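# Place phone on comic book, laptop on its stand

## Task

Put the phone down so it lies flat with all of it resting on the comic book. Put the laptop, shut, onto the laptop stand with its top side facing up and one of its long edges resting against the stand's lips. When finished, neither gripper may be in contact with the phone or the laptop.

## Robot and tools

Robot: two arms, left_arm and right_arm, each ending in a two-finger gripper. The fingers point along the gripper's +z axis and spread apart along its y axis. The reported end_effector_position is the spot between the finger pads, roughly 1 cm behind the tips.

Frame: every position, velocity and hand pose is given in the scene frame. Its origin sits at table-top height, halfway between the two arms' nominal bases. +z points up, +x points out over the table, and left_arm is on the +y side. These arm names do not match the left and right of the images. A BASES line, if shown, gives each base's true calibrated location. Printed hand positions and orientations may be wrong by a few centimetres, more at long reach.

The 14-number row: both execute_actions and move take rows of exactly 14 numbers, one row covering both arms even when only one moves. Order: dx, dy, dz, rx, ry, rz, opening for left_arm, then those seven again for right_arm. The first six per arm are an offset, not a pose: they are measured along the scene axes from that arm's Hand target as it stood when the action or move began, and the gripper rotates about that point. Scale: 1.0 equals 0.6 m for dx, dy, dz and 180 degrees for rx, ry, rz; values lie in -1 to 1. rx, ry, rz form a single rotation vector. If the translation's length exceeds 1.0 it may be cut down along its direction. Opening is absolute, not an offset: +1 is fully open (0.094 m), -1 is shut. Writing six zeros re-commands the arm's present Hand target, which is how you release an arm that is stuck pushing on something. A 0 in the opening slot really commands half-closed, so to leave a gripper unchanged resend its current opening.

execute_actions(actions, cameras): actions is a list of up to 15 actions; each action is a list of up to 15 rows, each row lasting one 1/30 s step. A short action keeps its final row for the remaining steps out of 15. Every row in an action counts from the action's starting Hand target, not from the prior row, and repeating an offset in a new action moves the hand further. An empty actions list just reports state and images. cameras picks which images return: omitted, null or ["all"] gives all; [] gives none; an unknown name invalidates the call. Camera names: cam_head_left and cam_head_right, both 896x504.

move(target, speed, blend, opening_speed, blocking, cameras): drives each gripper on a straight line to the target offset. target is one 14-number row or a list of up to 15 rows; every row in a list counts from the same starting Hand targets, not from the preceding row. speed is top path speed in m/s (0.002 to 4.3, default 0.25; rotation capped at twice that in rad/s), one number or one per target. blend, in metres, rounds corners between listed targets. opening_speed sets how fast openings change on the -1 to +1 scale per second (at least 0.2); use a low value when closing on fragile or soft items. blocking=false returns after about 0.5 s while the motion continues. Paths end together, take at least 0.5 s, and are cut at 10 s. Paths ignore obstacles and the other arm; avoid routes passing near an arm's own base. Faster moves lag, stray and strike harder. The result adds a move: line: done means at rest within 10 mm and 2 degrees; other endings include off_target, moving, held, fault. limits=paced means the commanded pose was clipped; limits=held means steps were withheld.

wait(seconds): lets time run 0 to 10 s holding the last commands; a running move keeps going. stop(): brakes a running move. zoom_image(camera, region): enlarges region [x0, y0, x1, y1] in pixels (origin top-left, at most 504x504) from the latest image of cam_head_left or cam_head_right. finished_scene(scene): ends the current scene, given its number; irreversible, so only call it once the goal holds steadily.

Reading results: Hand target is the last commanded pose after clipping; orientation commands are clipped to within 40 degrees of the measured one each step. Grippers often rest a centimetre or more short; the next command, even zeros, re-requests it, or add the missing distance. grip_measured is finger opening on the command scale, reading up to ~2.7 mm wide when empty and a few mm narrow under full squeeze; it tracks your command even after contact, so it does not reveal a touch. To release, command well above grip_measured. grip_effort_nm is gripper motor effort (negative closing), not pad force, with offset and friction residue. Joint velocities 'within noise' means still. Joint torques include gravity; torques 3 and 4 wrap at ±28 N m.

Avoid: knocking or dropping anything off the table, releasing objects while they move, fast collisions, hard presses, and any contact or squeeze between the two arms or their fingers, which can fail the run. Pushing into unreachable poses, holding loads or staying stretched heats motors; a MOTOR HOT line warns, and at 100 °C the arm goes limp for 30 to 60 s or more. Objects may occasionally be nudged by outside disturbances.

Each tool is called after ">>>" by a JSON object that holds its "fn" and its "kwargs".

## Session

Success. Scene 2.

>>> {"fn": "execute_actions", "kwargs": {"actions": []}}

>>> {"fn": "zoom_image", "kwargs": {"camera": "cam_head_left", "region": [100, 100, 500, 400]}}

>>> {"fn": "zoom_image", "kwargs": {"camera": "cam_head_right", "region": [100, 100, 500, 400]}}

>>> {"fn": "zoom_image", "kwargs": {"camera": "cam_head_left", "region": [450, 100, 850, 400]}}

>>> {"fn": "zoom_image", "kwargs": {"camera": "cam_head_right", "region": [450, 100, 850, 400]}}

Scene clock: 0.00 s.
left_arm: end_effector_position=(+0.5762, +0.0326, +0.2203) grip_measured=+1.000 grip_effort_nm=n/a end_effector_quat_wxyz=(+0.373, -0.189, +0.872, +0.255) | right_arm: end_effector_position=(+0.2773, -0.6663, +0.2408) grip_measured=+1.000 grip_effort_nm=n/a end_effector_quat_wxyz=(+0.133, +0.606, +0.784, +0.005)
Joint positions: left_arm=[-0.632 1.766 1.516 -1.115 -0.923 -0.928 0.094] | right_arm=[-0.891 1.408 1.311 -1.216 -0.069 0.44 0.094]
Joint velocities: within noise
Joint torques (N m): no reading
Motor temperatures (°C): left_arm=[22 26 36 24 27 24 28] | right_arm=[26 32 31 25 24 23 25]
Heat: left arm: hottest elbow 36 °C; right arm: hottest shoulder 32 °C.
Hand target: left_arm +0.5823, +0.0284, +0.2385; +0.386, -0.198, +0.868, +0.242 | right_arm +0.2820, -0.6720, +0.2484; +0.142, +0.605, +0.783, +0.003
Tool commands: left_gripper/opening=+1.0 right_gripper/opening=+1.0

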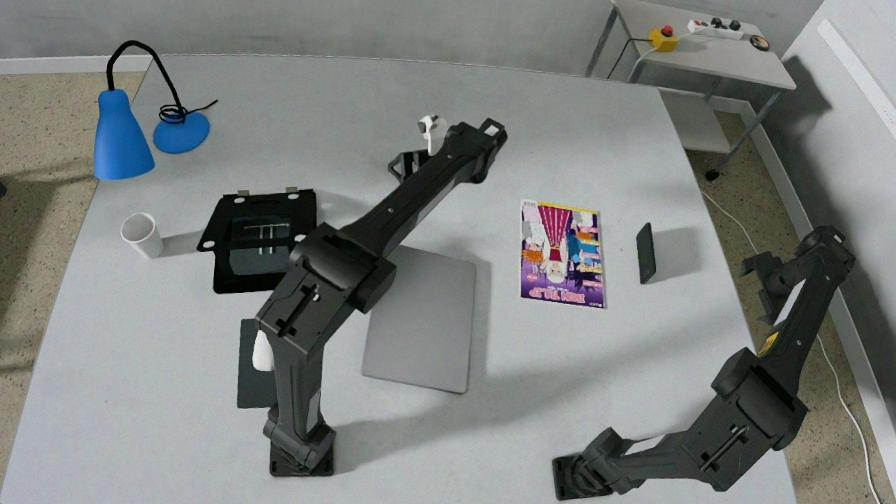

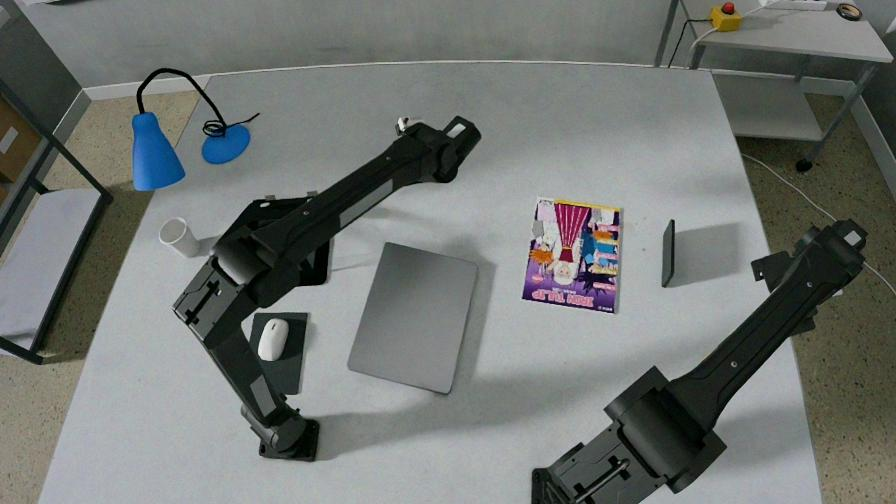

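Scaled by 1.260.

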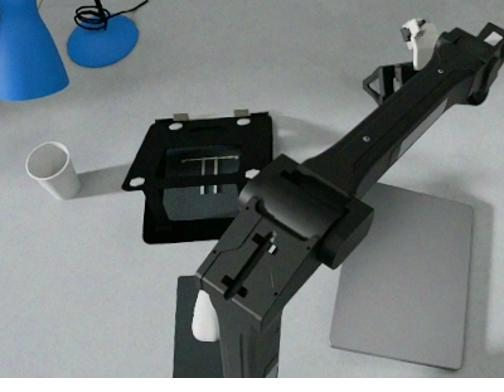

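Scaled by 1.260.

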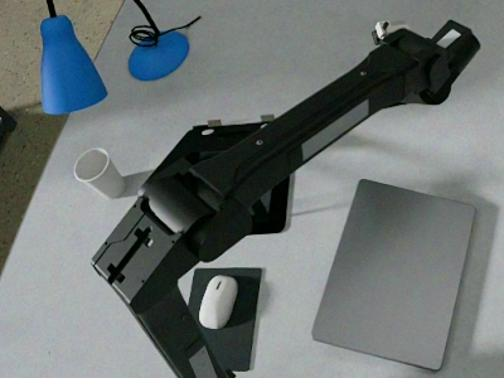

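Scaled by 1.260.

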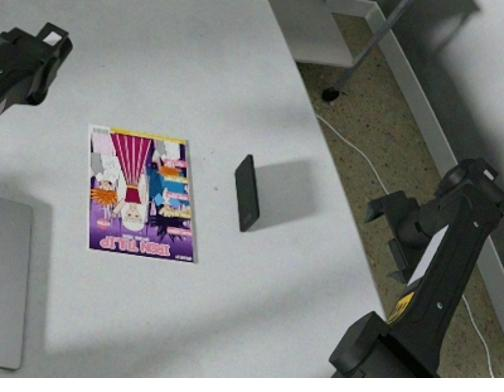

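Scaled by 1.260.

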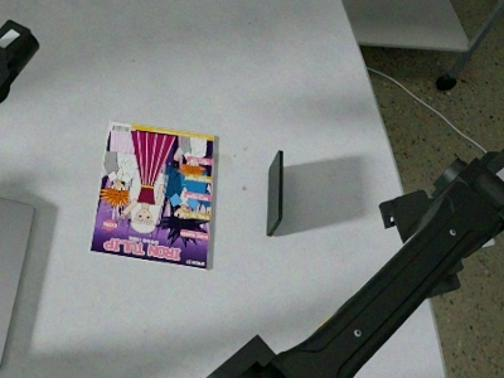

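>>> {"fn": "move", "kwargs": {"target": [0,0,0,0,0,0,1,0.158,0.203,-0.18,-0.165,-0.108,0.357,1], "speed": 0.4}}

>>> {"fn": "zoom_image", "kwargs": {"camera": "cam_head_left", "region": [600, 190, 760, 320]}}

>>> {"fn": "zoom_image", "kwargs": {"camera": "cam_head_right", "region": [600, 190, 780, 320]}}

Scene clock: 17.83 s.
left_arm: end_effector_position=(+0.5762, +0.0326, +0.2203) grip_measured=+1.000 grip_effort_nm=0.022 end_effector_quat_wxyz=(+0.373, -0.189, +0.872, +0.255) | right_arm: end_effector_position=(+0.3755, -0.5559, +0.1565) grip_measured=+1.000 grip_effort_nm=-0.012 end_effector_quat_wxyz=(+0.391, +0.047, +0.919, -0.025)
Joint positions: left_arm=[-0.632 1.766 1.516 -1.115 -0.923 -0.928 0.094] | right_arm=[-0.695 1.285 0.79 -0.359 -0.402 -0.434 0.094]
Joint velocities: within noise
Joint torques (N m): left_arm=[-0.73 -19.96 12.81 0.83 -0.59 -0.04] | right_arm=[1.2 -9.64 7.64 1.74 -0.25 0.09]
Motor temperatures (°C): left_arm=[22 28 38 24 27 24 28] | right_arm=[26 33 36 25 24 23 25]
Heat: left arm: hottest elbow 38 °C; right arm: hottest elbow 36 °C.
Hand target: left_arm +0.5823, +0.0284, +0.2385; +0.386, -0.198, +0.868, +0.242 | right_arm +0.3768, -0.5502, +0.1404; +0.382, +0.041, +0.923, -0.017
Off the commanded pose: left_arm 0.020 m, 2 deg | right_arm 0.017 m, 2 deg.
move: off_target (left_arm, right_arm)

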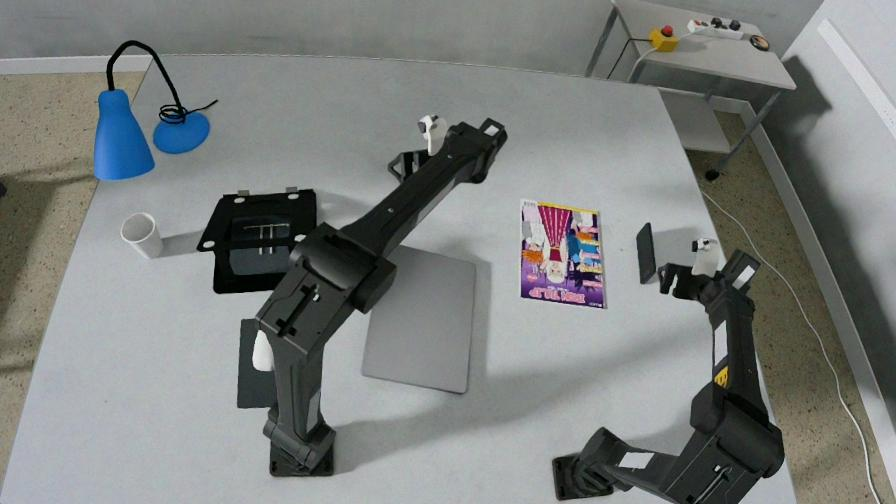

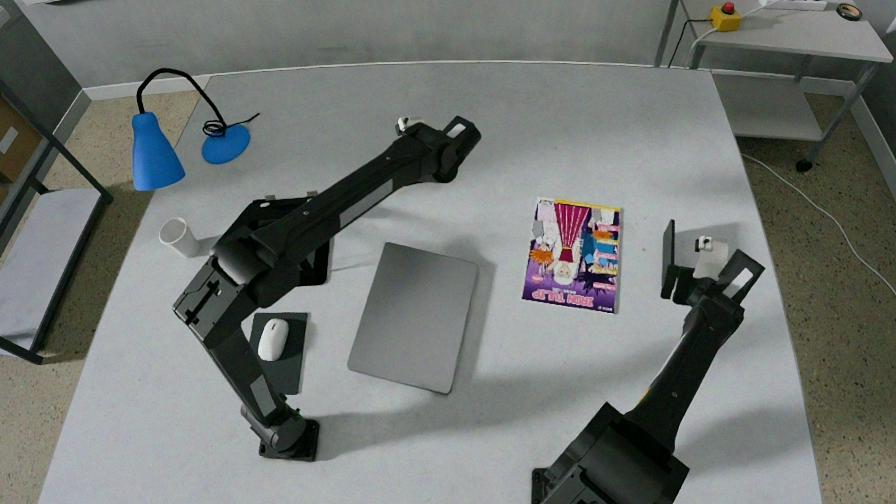

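Scaled by 3.150.

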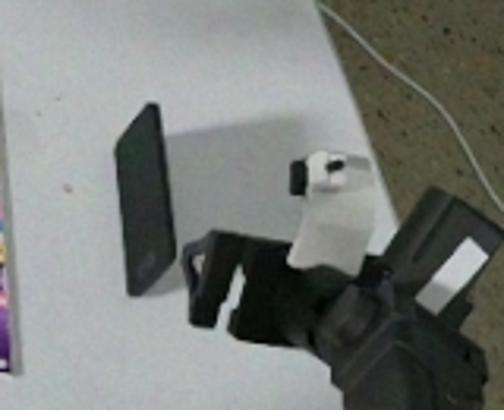

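Scaled by 2.800.

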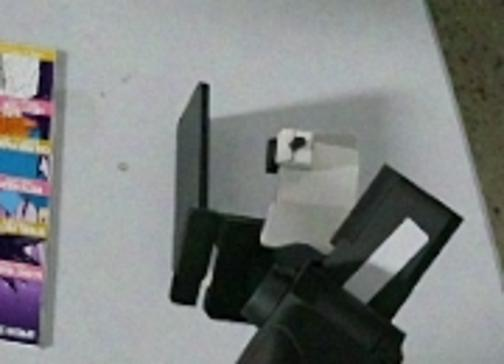

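>>> {"fn": "move", "kwargs": {"target": [[0,0,0,0,0,0,1,0.067,0.002,-0.08,0,0,0,1],[0,0,0,0,0,0,1,0.117,0.004,-0.167,0,0,0,1]], "speed": 0.12}}

>>> {"fn": "zoom_image", "kwargs": {"camera": "cam_head_left", "region": [600, 190, 760, 320]}}

>>> {"fn": "zoom_image", "kwargs": {"camera": "cam_head_right", "region": [600, 190, 780, 320]}}

Scene clock: 23.80 s.
left_arm: end_effector_position=(+0.5762, +0.0326, +0.2203) grip_measured=+1.000 grip_effort_nm=0.022 end_effector_quat_wxyz=(+0.373, -0.189, +0.872, +0.255) | right_arm: end_effector_position=(+0.4384, -0.5490, +0.0439) grip_measured=+1.000 grip_effort_nm=-0.007 end_effector_quat_wxyz=(+0.380, +0.043, +0.924, -0.018)
Joint positions: left_arm=[-0.632 1.766 1.516 -1.115 -0.923 -0.928 0.094] | right_arm=[-0.586 1.625 0.79 -0.017 -0.335 -0.362 0.094]
Joint velocities: within noise
Joint torques (N m): left_arm=[-1.26 -19.72 12.92 0.65 -0.56 0.02] | right_arm=[1.26 -13.98 7.79 1.8 -0.08 0.14]
Motor temperatures (°C): left_arm=[22 29 39 24 27 24 28] | right_arm=[26 33 36 25 24 23 25]
Heat: left arm: hottest elbow 39 °C; right arm: hottest elbow 36 °C.
Hand target: left_arm +0.5823, +0.0284, +0.2385; +0.386, -0.198, +0.868, +0.242 | right_arm +0.4470, -0.5477, +0.0402; +0.382, +0.041, +0.923, -0.017
Off the commanded pose: left_arm 0.020 m, 2 deg | right_arm 0.009 m, 0 deg.
move: off_target (left_arm)

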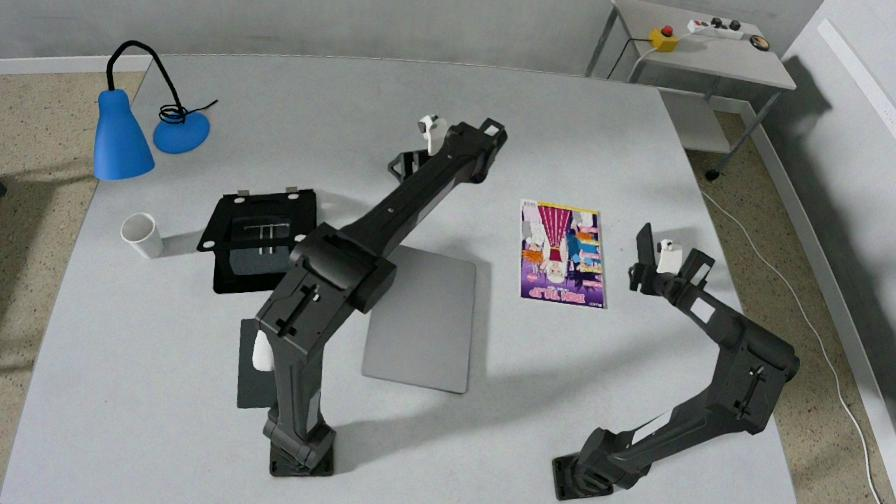

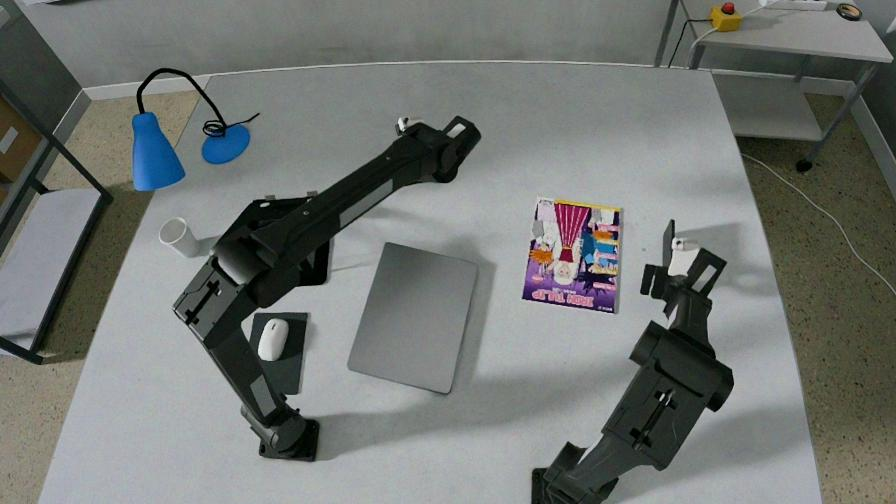

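Scaled by 3.150.

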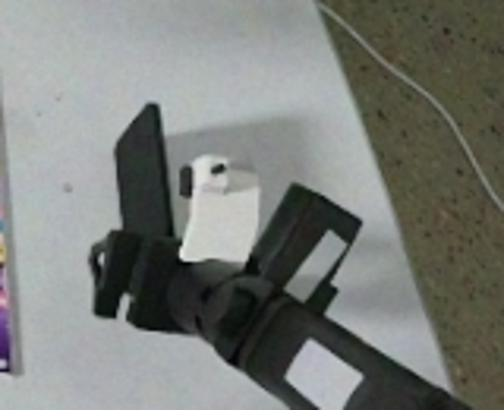

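Scaled by 2.800.

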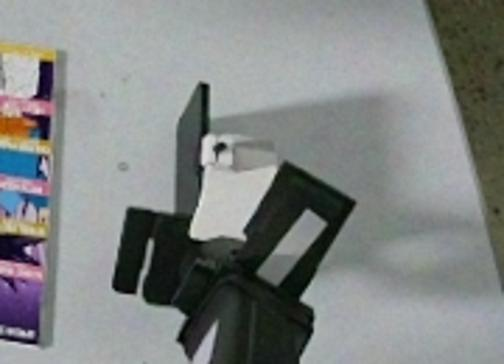

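>>> {"fn": "move", "kwargs": {"target": [[0,0,0,0,0,0,1,0.0,-0.008,0.03,0,0,0,1],[0,0,0,0,0,0,1,0.0,-0.008,0.03,0,0,0,-0.95]], "speed": 0.1, "opening_speed": 0.6}}

>>> {"fn": "zoom_image", "kwargs": {"camera": "cam_head_left", "region": [600, 190, 760, 320]}}

>>> {"fn": "zoom_image", "kwargs": {"camera": "cam_head_right", "region": [600, 190, 780, 320]}}

Scene clock: 31.17 s.
left_arm: end_effector_position=(+0.5762, +0.0326, +0.2203) grip_measured=+1.000 grip_effort_nm=0.017 end_effector_quat_wxyz=(+0.373, -0.189, +0.872, +0.255) | right_arm: end_effector_position=(+0.4337, -0.5452, +0.0392) grip_measured=-0.846 grip_effort_nm=-1.009 end_effector_quat_wxyz=(+0.368, +0.045, +0.929, -0.009)
Joint positions: left_arm=[-0.632 1.766 1.516 -1.115 -0.923 -0.928 0.094] | right_arm=[-0.586 1.625 0.79 -0.049 -0.339 -0.361 0.007]
Joint velocities: within noise
Joint torques (N m): left_arm=[-1.2 -19.43 12.79 0.9 -0.56 0.01] | right_arm=[0.67 -16.56 9.36 0.84 -0.17 0.16]
Motor temperatures (°C): left_arm=[22 29 39 24 27 24 28] | right_arm=[26 33 36 25 24 23 25]
Heat: left arm: hottest elbow 39 °C; right arm: hottest elbow 36 °C.
Hand target: left_arm +0.5823, +0.0284, +0.2385; +0.386, -0.198, +0.868, +0.242 | right_arm +0.4470, -0.5525, +0.0581; +0.382, +0.041, +0.923, -0.017
Off the commanded pose: left_arm 0.020 m, 2 deg | right_arm 0.024 m, 2 deg.
move: off_target (left_arm, right_arm); target 2's new opening was sent with right_arm's hand 0.024 m and 2 deg from that target

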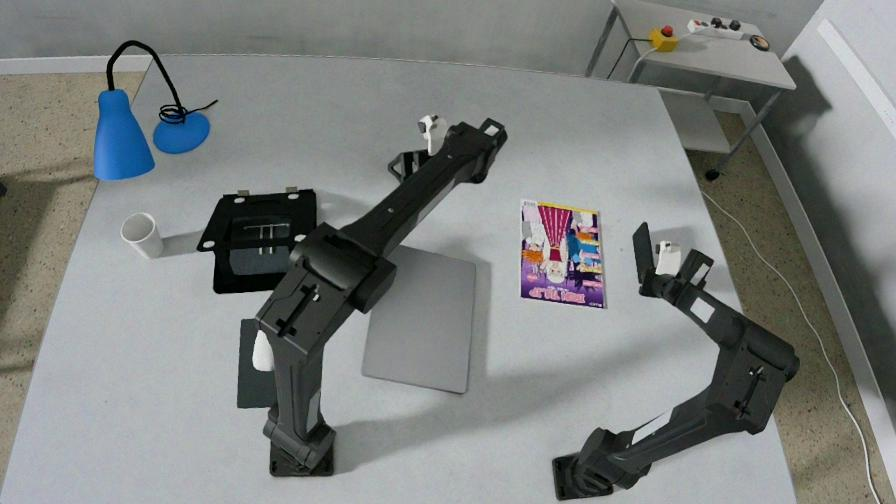

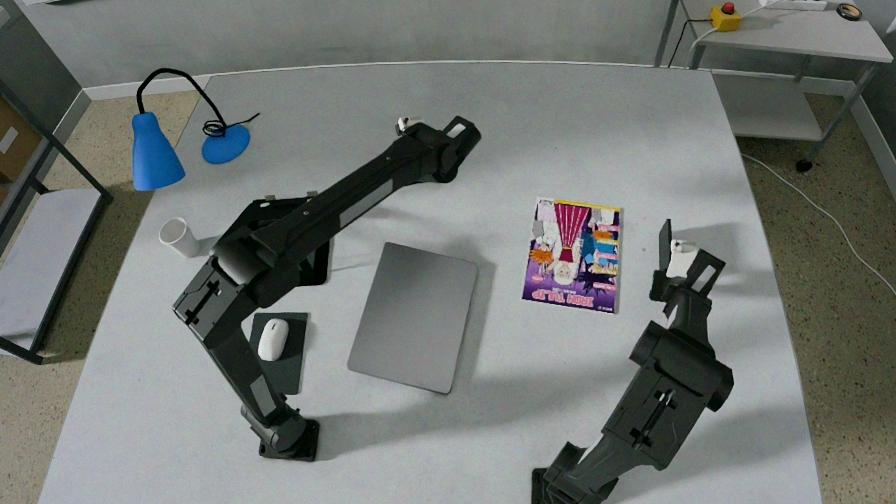

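Scaled by 3.150.

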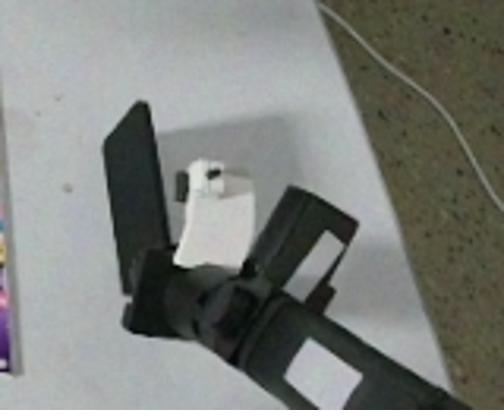

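Scaled by 2.800.

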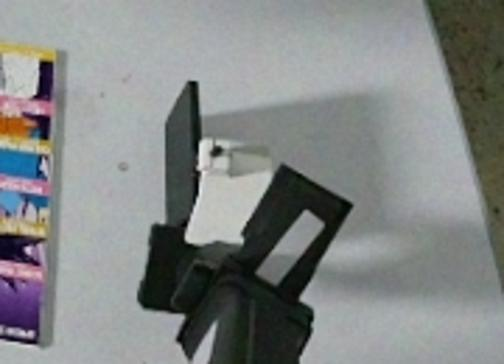

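>>> {"fn": "move", "kwargs": {"target": [[0,0,0,0,0,0,1,0.0,0.0,0.2,0,0,0,-0.95],[0,0,0,0,0,0,1,0.038,0.3625,0.15,0.386,0.065,-0.058,-0.95]], "speed": 0.25, "blend": 0.03}}

>>> {"fn": "zoom_image", "kwargs": {"camera": "cam_head_left", "region": [500, 180, 660, 320]}}

>>> {"fn": "zoom_image", "kwargs": {"camera": "cam_head_right", "region": [500, 180, 660, 320]}}

Scene clock: 41.63 s.
left_arm: end_effector_position=(+0.5762, +0.0326, +0.2203) grip_measured=+1.000 grip_effort_nm=0.022 end_effector_quat_wxyz=(+0.373, -0.189, +0.872, +0.255) | right_arm: end_effector_position=(+0.4683, -0.3405, +0.1528) grip_measured=-0.847 grip_effort_nm=-1.043 end_effector_quat_wxyz=(+0.198, +0.334, +0.792, +0.471)
Joint positions: left_arm=[-0.632 1.766 1.516 -1.115 -0.923 -0.928 0.094] | right_arm=[-0.342 1.478 0.859 -0.267 -0.905 0.806 0.007]
Joint velocities: within noise
Joint torques (N m): left_arm=[-1.14 -19.19 12.68 0.65 -0.55 -0.1] | right_arm=[1.14 -13.45 7.57 2.06 -0.51 0.11]
Motor temperatures (°C): left_arm=[22 30 40 24 27 24 28] | right_arm=[26 34 38 25 24 23 25]
Heat: left arm: hottest elbow 40 °C; right arm: hottest elbow 38 °C.
Hand target: left_arm +0.5823, +0.0284, +0.2385; +0.386, -0.198, +0.868, +0.242 | right_arm +0.4698, -0.3350, +0.1481; +0.198, +0.328, +0.793, +0.474
Off the commanded pose: left_arm 0.020 m, 2 deg | right_arm 0.007 m, 1 deg.
move: off_target (left_arm)

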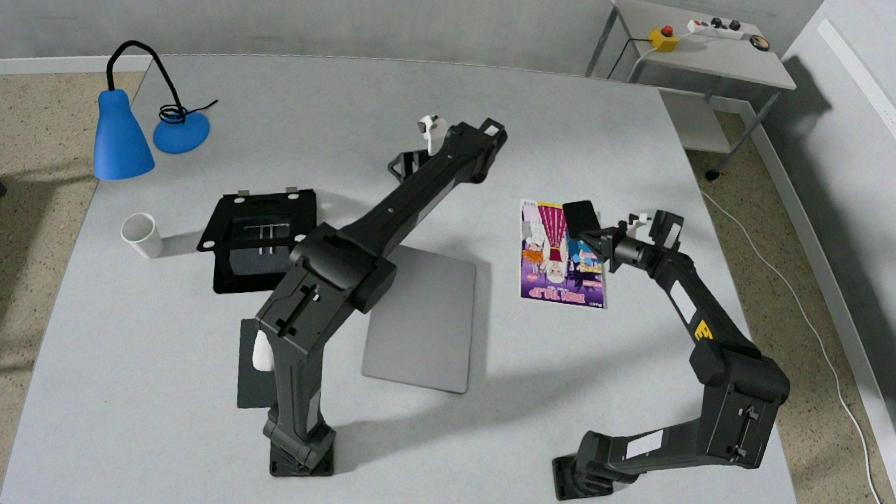

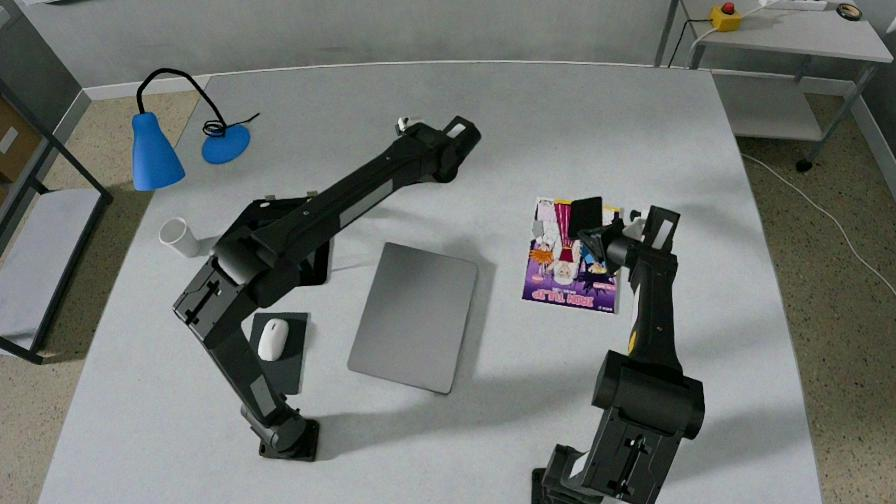

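Scaled by 3.150.

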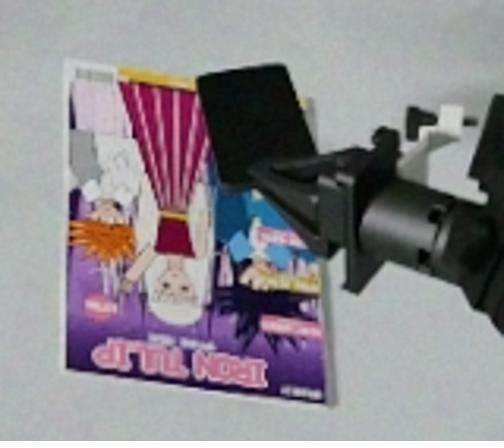

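Scaled by 3.150.

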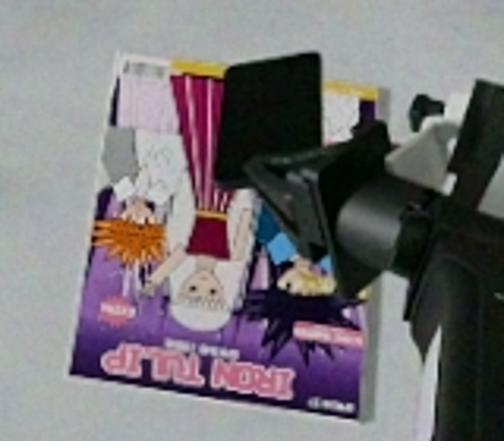

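>>> {"fn": "move", "kwargs": {"target": [[0,0,0,0,0,0,1,0.037,0.017,-0.12,0,0,0,-0.95],[0,0,0,0,0,0,1,0.037,0.017,-0.155,0,0,0,-0.95]], "speed": [0.15,0.04]}}

>>> {"fn": "zoom_image", "kwargs": {"camera": "cam_head_left", "region": [500, 180, 660, 320]}}

>>> {"fn": "zoom_image", "kwargs": {"camera": "cam_head_right", "region": [500, 180, 660, 320]}}

Scene clock: 47.00 s.
left_arm: end_effector_position=(+0.5762, +0.0326, +0.2203) grip_measured=+1.000 grip_effort_nm=0.022 end_effector_quat_wxyz=(+0.373, -0.189, +0.872, +0.255) | right_arm: end_effector_position=(+0.4959, -0.3324, +0.0708) grip_measured=-0.848 grip_effort_nm=-1.038 end_effector_quat_wxyz=(+0.211, +0.325, +0.792, +0.472)
Joint positions: left_arm=[-0.632 1.766 1.516 -1.115 -0.923 -0.928 0.094] | right_arm=[-0.304 1.699 0.827 0.051 -0.883 0.848 0.007]
Joint velocities: within noise
Joint torques (N m): left_arm=[-0.73 -19.55 12.72 0.72 -0.54 -0.02] | right_arm=[1.32 -14.04 5.65 1.81 -0.35 0.13]
Motor temperatures (°C): left_arm=[22 30 40 24 27 24 28] | right_arm=[26 34 37 25 24 23 26]
Heat: left arm: hottest elbow 40 °C; right arm: hottest elbow 37 °C.
Hand target: left_arm +0.5823, +0.0284, +0.2385; +0.386, -0.198, +0.868, +0.242 | right_arm +0.4921, -0.3249, +0.0552; +0.198, +0.327, +0.793, +0.474
Off the commanded pose: left_arm 0.020 m, 2 deg | right_arm 0.018 m, 2 deg.
move: off_target (left_arm, right_arm)

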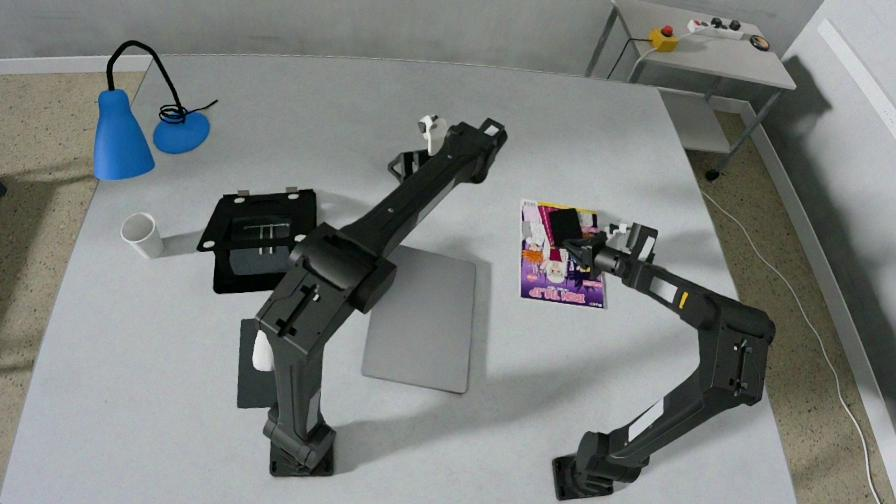

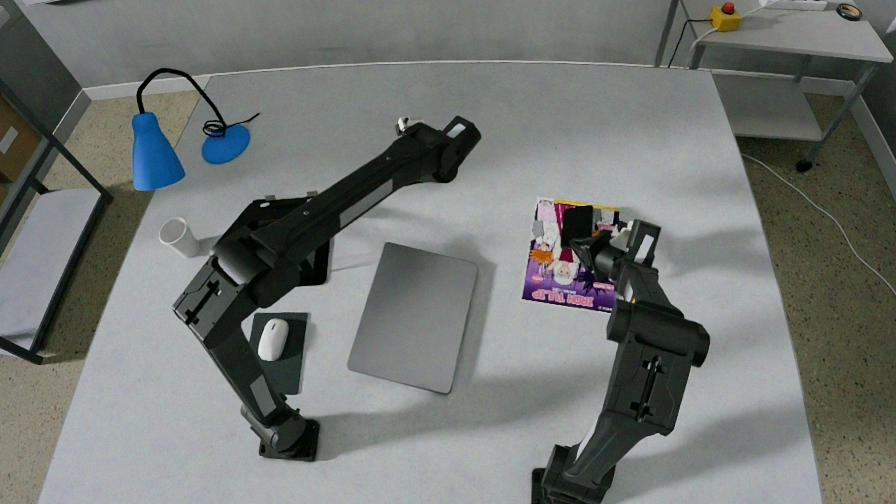

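Scaled by 3.150.

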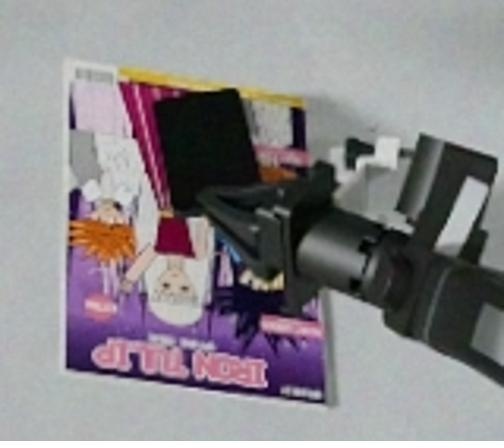

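Scaled by 3.150.

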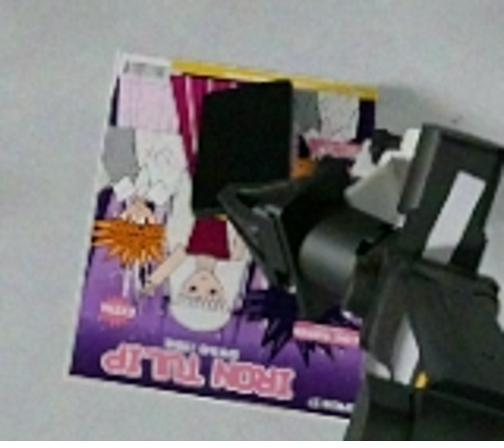

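>>> {"fn": "move", "kwargs": {"target": [[0,0,0,0,0,0,1,-0.005,0,0.04,0,0,0,-0.95],[0,0,0,0,0,0,1,-0.03,0.0,0.03,0,0,0,-0.95],[0,0,0,0,0,0,1,-0.03,0.0,0.005,0,0,0,-0.95],[0,0,0,0,0,0,1,-0.03,0,0.015,0,0,0,-0.4],[0,0,0,0,0,0,1,-0.03,0,-0.061,0,0,0,-0.4]], "speed": 0.06, "opening_speed": 0.3}}

>>> {"fn": "zoom_image", "kwargs": {"camera": "cam_head_left", "region": [500, 180, 660, 320]}}

>>> {"fn": "zoom_image", "kwargs": {"camera": "cam_head_right", "region": [500, 180, 660, 320]}}

Scene clock: 56.17 s.
left_arm: end_effector_position=(+0.5762, +0.0326, +0.2203) grip_measured=+1.000 grip_effort_nm=0.022 end_effector_quat_wxyz=(+0.373, -0.189, +0.872, +0.255) | right_arm: end_effector_position=(+0.4774, -0.3257, +0.0305) grip_measured=-0.401 grip_effort_nm=0.056 end_effector_quat_wxyz=(+0.203, +0.325, +0.793, +0.474)
Joint positions: left_arm=[-0.632 1.766 1.516 -1.115 -0.923 -0.928 0.094] | right_arm=[-0.304 1.768 0.762 0.166 -0.892 0.841 0.028]
Joint velocities: within noise
Joint torques (N m): left_arm=[-2.67 -19.72 12.63 0.77 -0.6 0] | right_arm=[0.44 -14.33 5.03 1.69 -0.34 0.07]
Motor temperatures (°C): left_arm=[22 30 41 24 27 24 27] | right_arm=[26 34 36 25 24 23 26]
Heat: left arm: hottest elbow 41 °C; right arm: hottest elbow 36 °C.
Hand target: left_arm +0.5823, +0.0284, +0.2385; +0.386, -0.198, +0.868, +0.242 | right_arm +0.4741, -0.3249, +0.0186; +0.198, +0.327, +0.793, +0.474
Off the commanded pose: left_arm 0.020 m, 2 deg | right_arm 0.012 m, 1 deg.
move: off_target (left_arm, right_arm)

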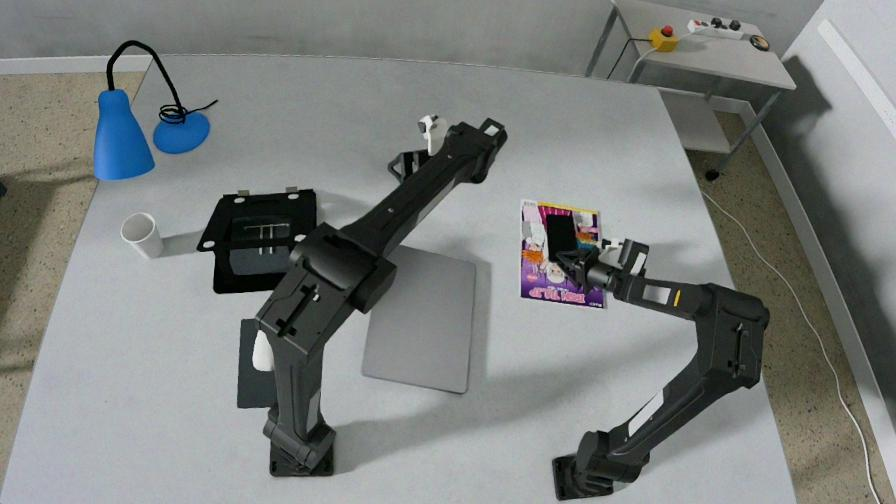

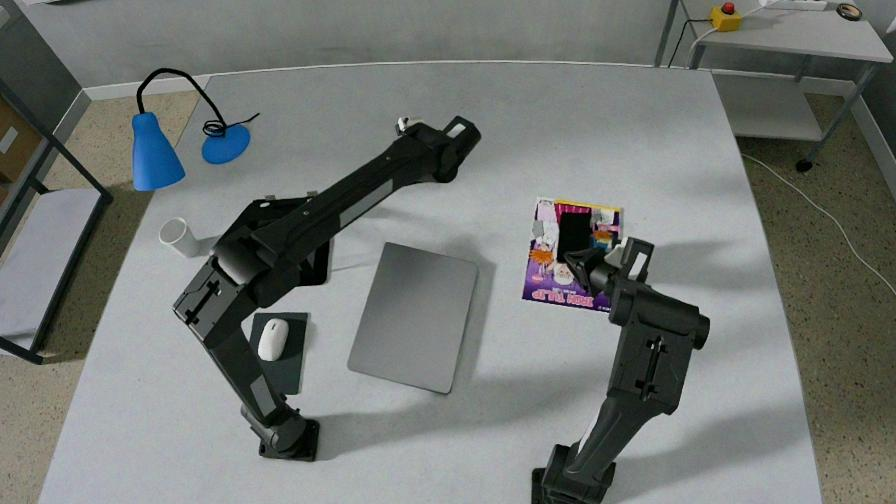

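Scaled by 3.150.

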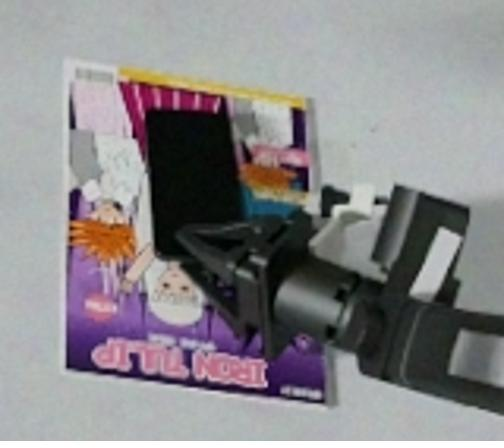

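Scaled by 3.150.

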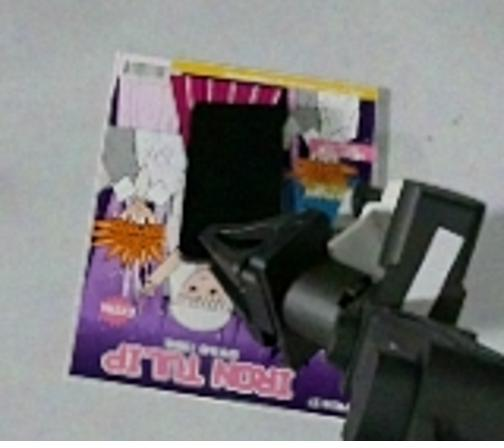

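Snatch.

>>> {"fn": "move", "kwargs": {"target": [[0,0,0,0,0,0,1,-0.15,-0.15,0.0,0,0,0,-0.4],[0,0,0,0,0,0,1,-0.15,-0.2,0.15,0,0,0,-0.4]], "speed": [1.0,0.3]}}

>>> {"fn": "zoom_image", "kwargs": {"camera": "cam_head_left", "region": [500, 180, 660, 320]}}

>>> {"fn": "zoom_image", "kwargs": {"camera": "cam_head_right", "region": [500, 180, 660, 320]}}

Scene clock: 60.57 s.
left_arm: end_effector_position=(+0.5762, +0.0326, +0.2203) grip_measured=+1.000 grip_effort_nm=0.027 end_effector_quat_wxyz=(+0.373, -0.189, +0.872, +0.255) | right_arm: end_effector_position=(+0.3710, -0.4291, +0.1013) grip_measured=-0.401 grip_effort_nm=0.061 end_effector_quat_wxyz=(+0.186, +0.331, +0.792, +0.477)
Joint positions: left_arm=[-0.632 1.766 1.516 -1.115 -0.923 -0.928 0.094] | right_arm=[-0.664 1.532 0.797 -0.636 -1.065 0.25 0.028]
Joint velocities: within noise
Joint torques (N m): left_arm=[-1.44 -19.66 12.66 0.73 -0.61 -0.02] | right_arm=[-0.38 -11.87 10.3 0.12 -0.53 0.03]
Motor temperatures (°C): left_arm=[22 31 41 24 27 24 27] | right_arm=[26 34 36 25 24 23 25]
Heat: left arm: hottest elbow 41 °C; right arm: hottest elbow 36 °C.
Hand target: left_arm +0.5823, +0.0284, +0.2385; +0.386, -0.198, +0.868, +0.242 | right_arm +0.3840, -0.4450, +0.1086; +0.198, +0.328, +0.793, +0.474
Off the commanded pose: left_arm 0.020 m, 2 deg | right_arm 0.022 m, 1 deg.
move: off_target (left_arm, right_arm)

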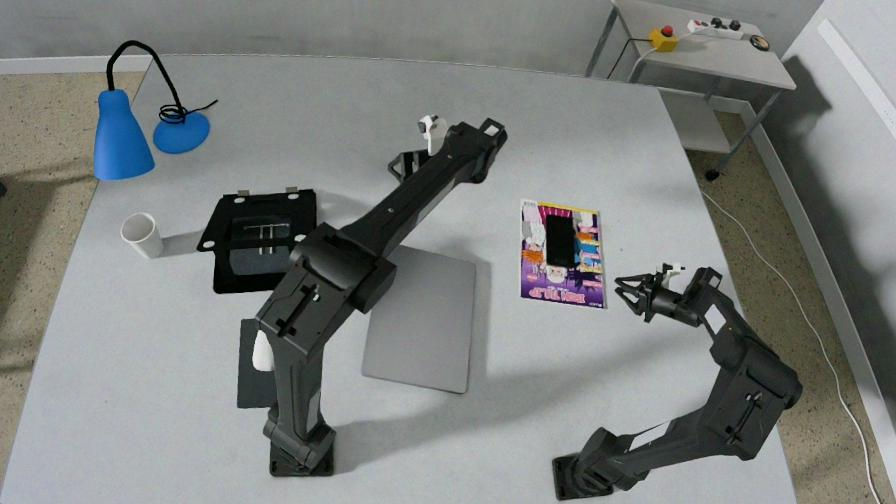

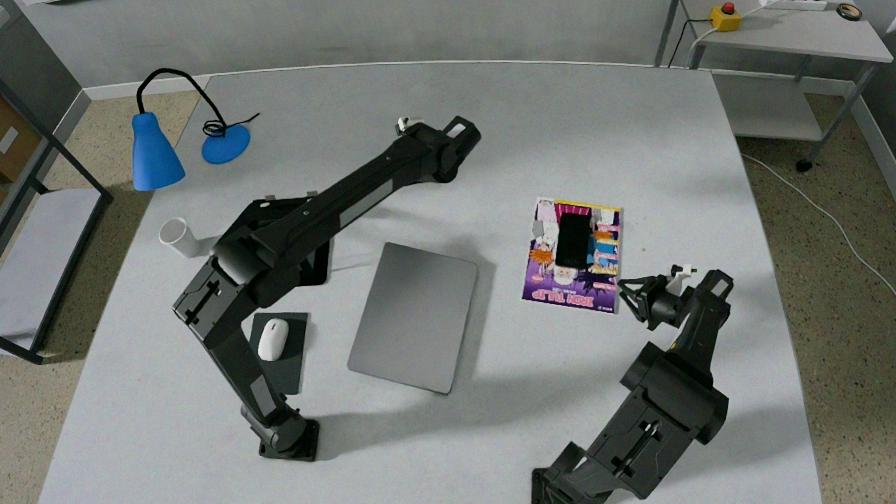

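Scaled by 3.150.

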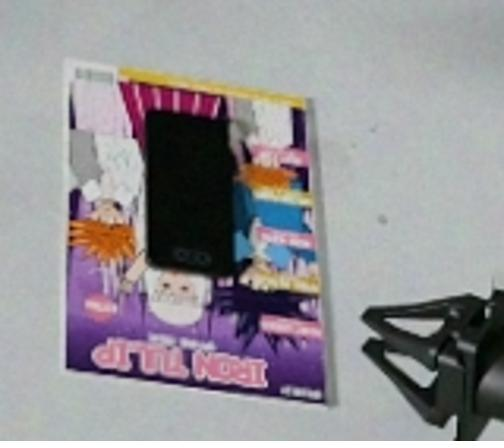

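Scaled by 3.150.

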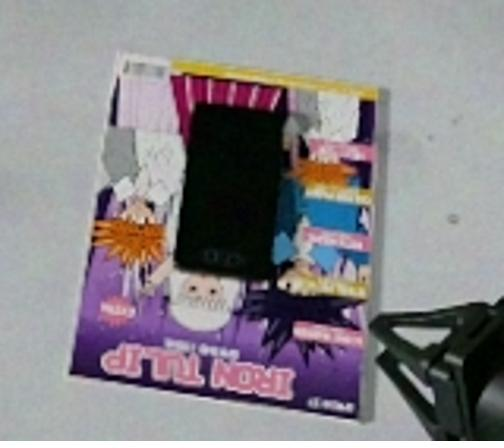

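>>> {"fn": "move", "kwargs": {"target": [[-0.25,0.13,0.02,-0.25,0.004,-0.062,0.5,-0.05,-0.03,0.05,0,0,0,-0.4],[-0.44,0.19,-0.065,-0.505,0.0075,-0.124,0.5,-0.05,-0.03,0.05,0,0,0,-0.4]], "speed": 0.35, "blend": 0.05}}

>>> {"fn": "zoom_image", "kwargs": {"camera": "cam_head_left", "region": [190, 170, 490, 410]}}

>>> {"fn": "zoom_image", "kwargs": {"camera": "cam_head_right", "region": [190, 170, 490, 410]}}

Scene clock: 87.53 s.
left_arm: end_effector_position=(+0.3175, +0.1385, +0.1983) grip_measured=+0.502 grip_effort_nm=-0.081 end_effector_quat_wxyz=(+0.145, -0.257, +0.807, -0.512) | right_arm: end_effector_position=(+0.3422, -0.4456, +0.1189) grip_measured=-0.401 grip_effort_nm=0.061 end_effector_quat_wxyz=(+0.172, +0.338, +0.789, +0.483)
Joint positions: left_arm=[0.097 0.735 0.449 -0.542 0.942 -0.882 0.071] | right_arm=[-0.749 1.507 0.834 -0.89 -1.076 0.07 0.028]
Joint velocities: within noise
Joint torques (N m): left_arm=[-0.67 -4.37 10.14 2.18 0.39 0.1] | right_arm=[-0.38 -14.33 10.45 -0.18 -0.6 0]
Motor temperatures (°C): left_arm=[22 31 42 24 27 24 27] | right_arm=[26 34 37 25 25 23 25]
Heat: left arm: hottest elbow 42 °C; right arm: hottest elbow 37 °C.
Hand target: left_arm +0.3183, +0.1424, +0.1994; +0.157, -0.256, +0.804, -0.514 | right_arm +0.3541, -0.4629, +0.1386; +0.198, +0.327, +0.793, +0.474
Off the commanded pose: left_arm 0.004 m, 1 deg | right_arm 0.029 m, 3 deg.
move: off_target (right_arm)

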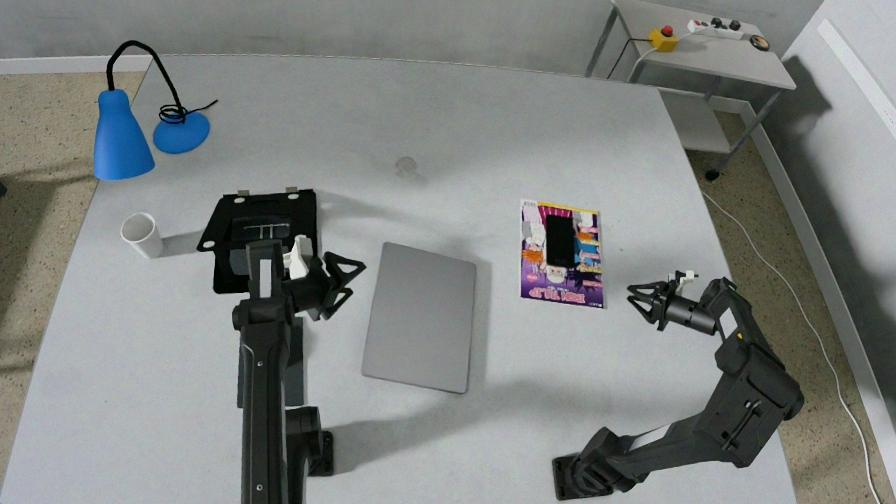

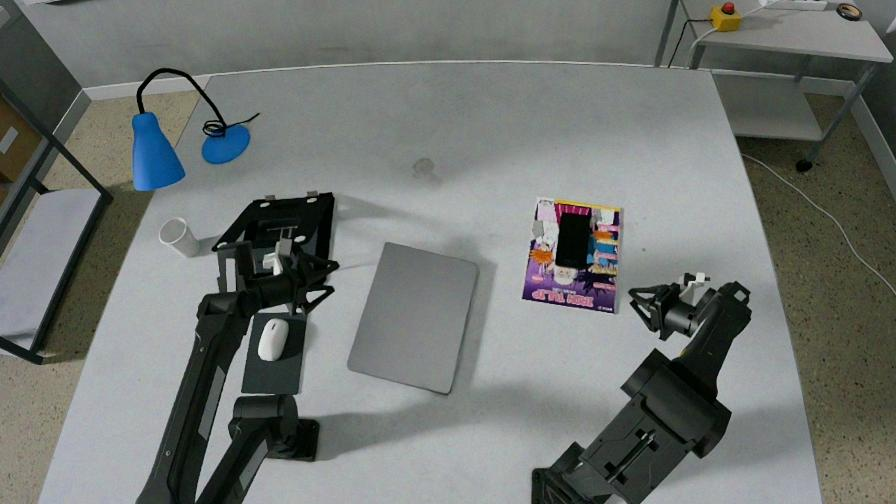

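Scaled by 1.680.

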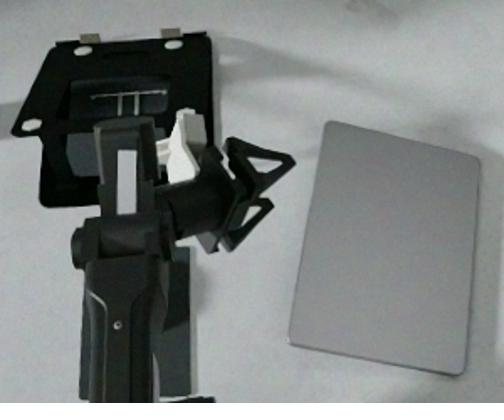

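Scaled by 1.680.

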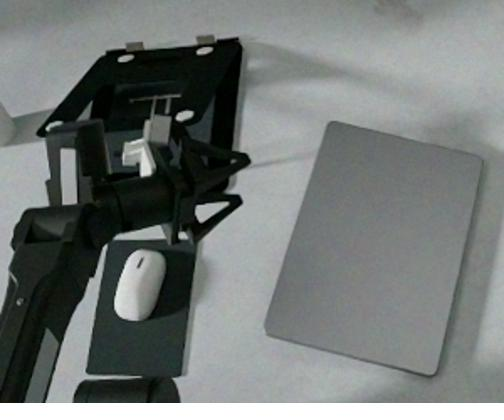

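>>> {"fn": "move", "kwargs": {"target": [[0.045,0.02,0.0,0,0,0,0.5,0,0,0,0,0,0,-0.4],[0.045,0.01,-0.232,0,0,0,0.5,0,0,0,0,0,0,-0.4]], "speed": 0.2}}

>>> {"fn": "zoom_image", "kwargs": {"camera": "cam_head_left", "region": [300, 220, 480, 390]}}

>>> {"fn": "zoom_image", "kwargs": {"camera": "cam_head_right", "region": [300, 220, 480, 390]}}

Scene clock: 96.87 s.
left_arm: end_effector_position=(+0.3486, +0.1530, +0.0640) grip_measured=+0.502 grip_effort_nm=-0.085 end_effector_quat_wxyz=(+0.163, -0.256, +0.803, -0.512) | right_arm: end_effector_position=(+0.3422, -0.4456, +0.1189) grip_measured=-0.401 grip_effort_nm=0.056 end_effector_quat_wxyz=(+0.172, +0.338, +0.789, +0.483)
Joint positions: left_arm=[0.136 1.269 0.268 0.185 0.954 -0.857 0.071] | right_arm=[-0.749 1.507 0.834 -0.89 -1.076 0.07 0.028]
Joint velocities: within noise
Joint torques (N m): left_arm=[-2.2 -5.3 5.74 1.92 0.28 0] | right_arm=[-0.38 -14.15 10.48 -0.17 -0.6 0.02]
Motor temperatures (°C): left_arm=[22 30 41 24 27 24 27] | right_arm=[26 34 39 25 25 23 25]
Heat: left arm: hottest elbow 41 °C; right arm: hottest elbow 39 °C.
Hand target: left_arm +0.3454, +0.1484, +0.0603; +0.157, -0.256, +0.804, -0.514 | right_arm +0.3541, -0.4629, +0.1386; +0.198, +0.328, +0.793, +0.474
Off the commanded pose: left_arm 0.007 m, 1 deg | right_arm 0.029 m, 3 deg.
move: off_target (right_arm)

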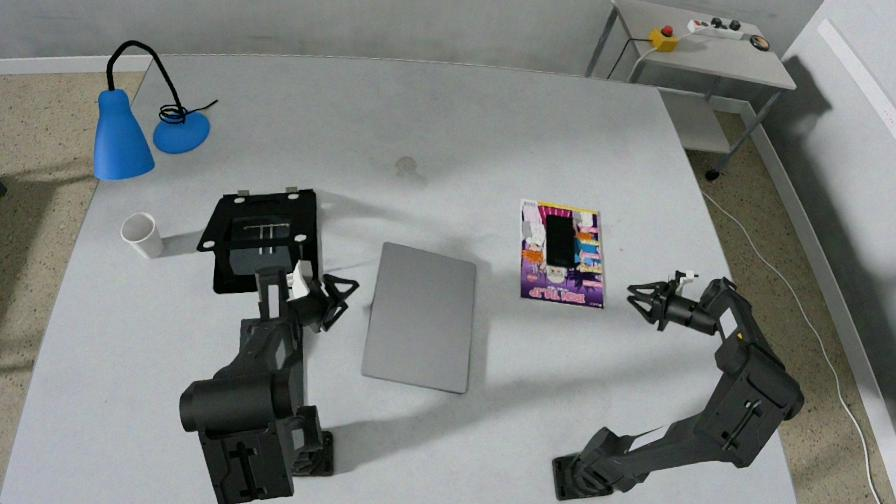

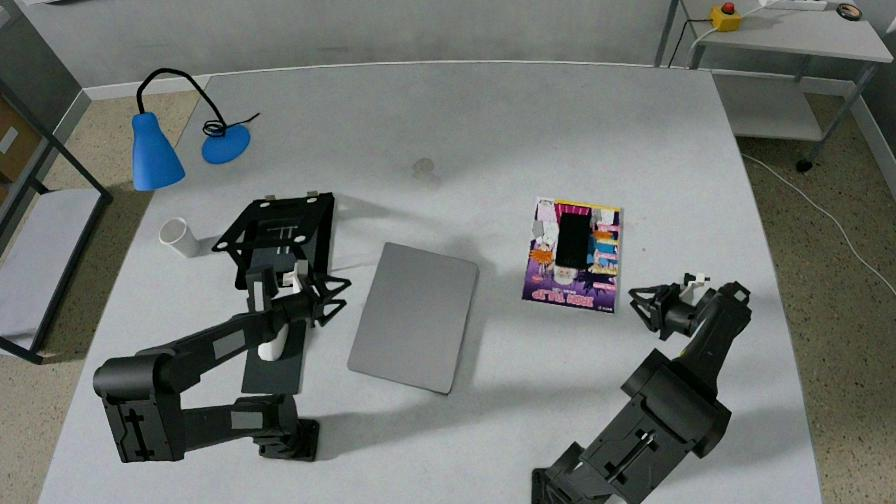

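Scaled by 2.800.

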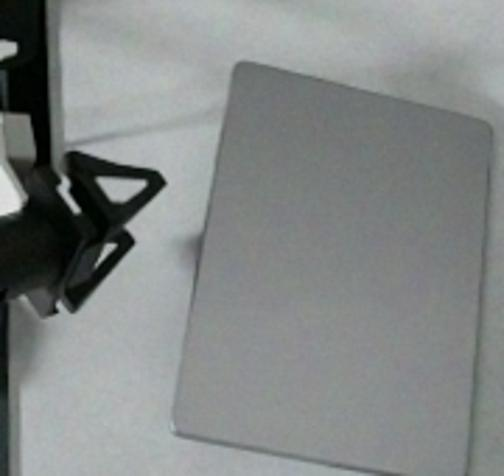

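Scaled by 2.800.

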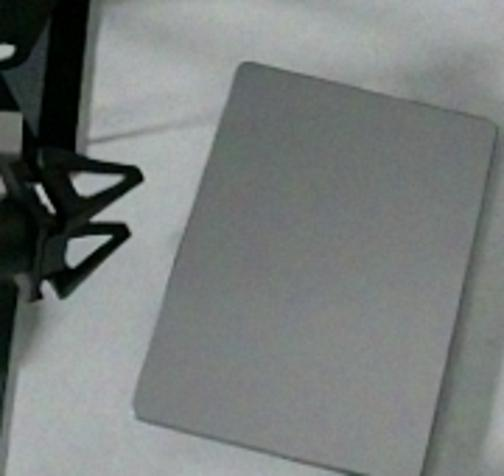

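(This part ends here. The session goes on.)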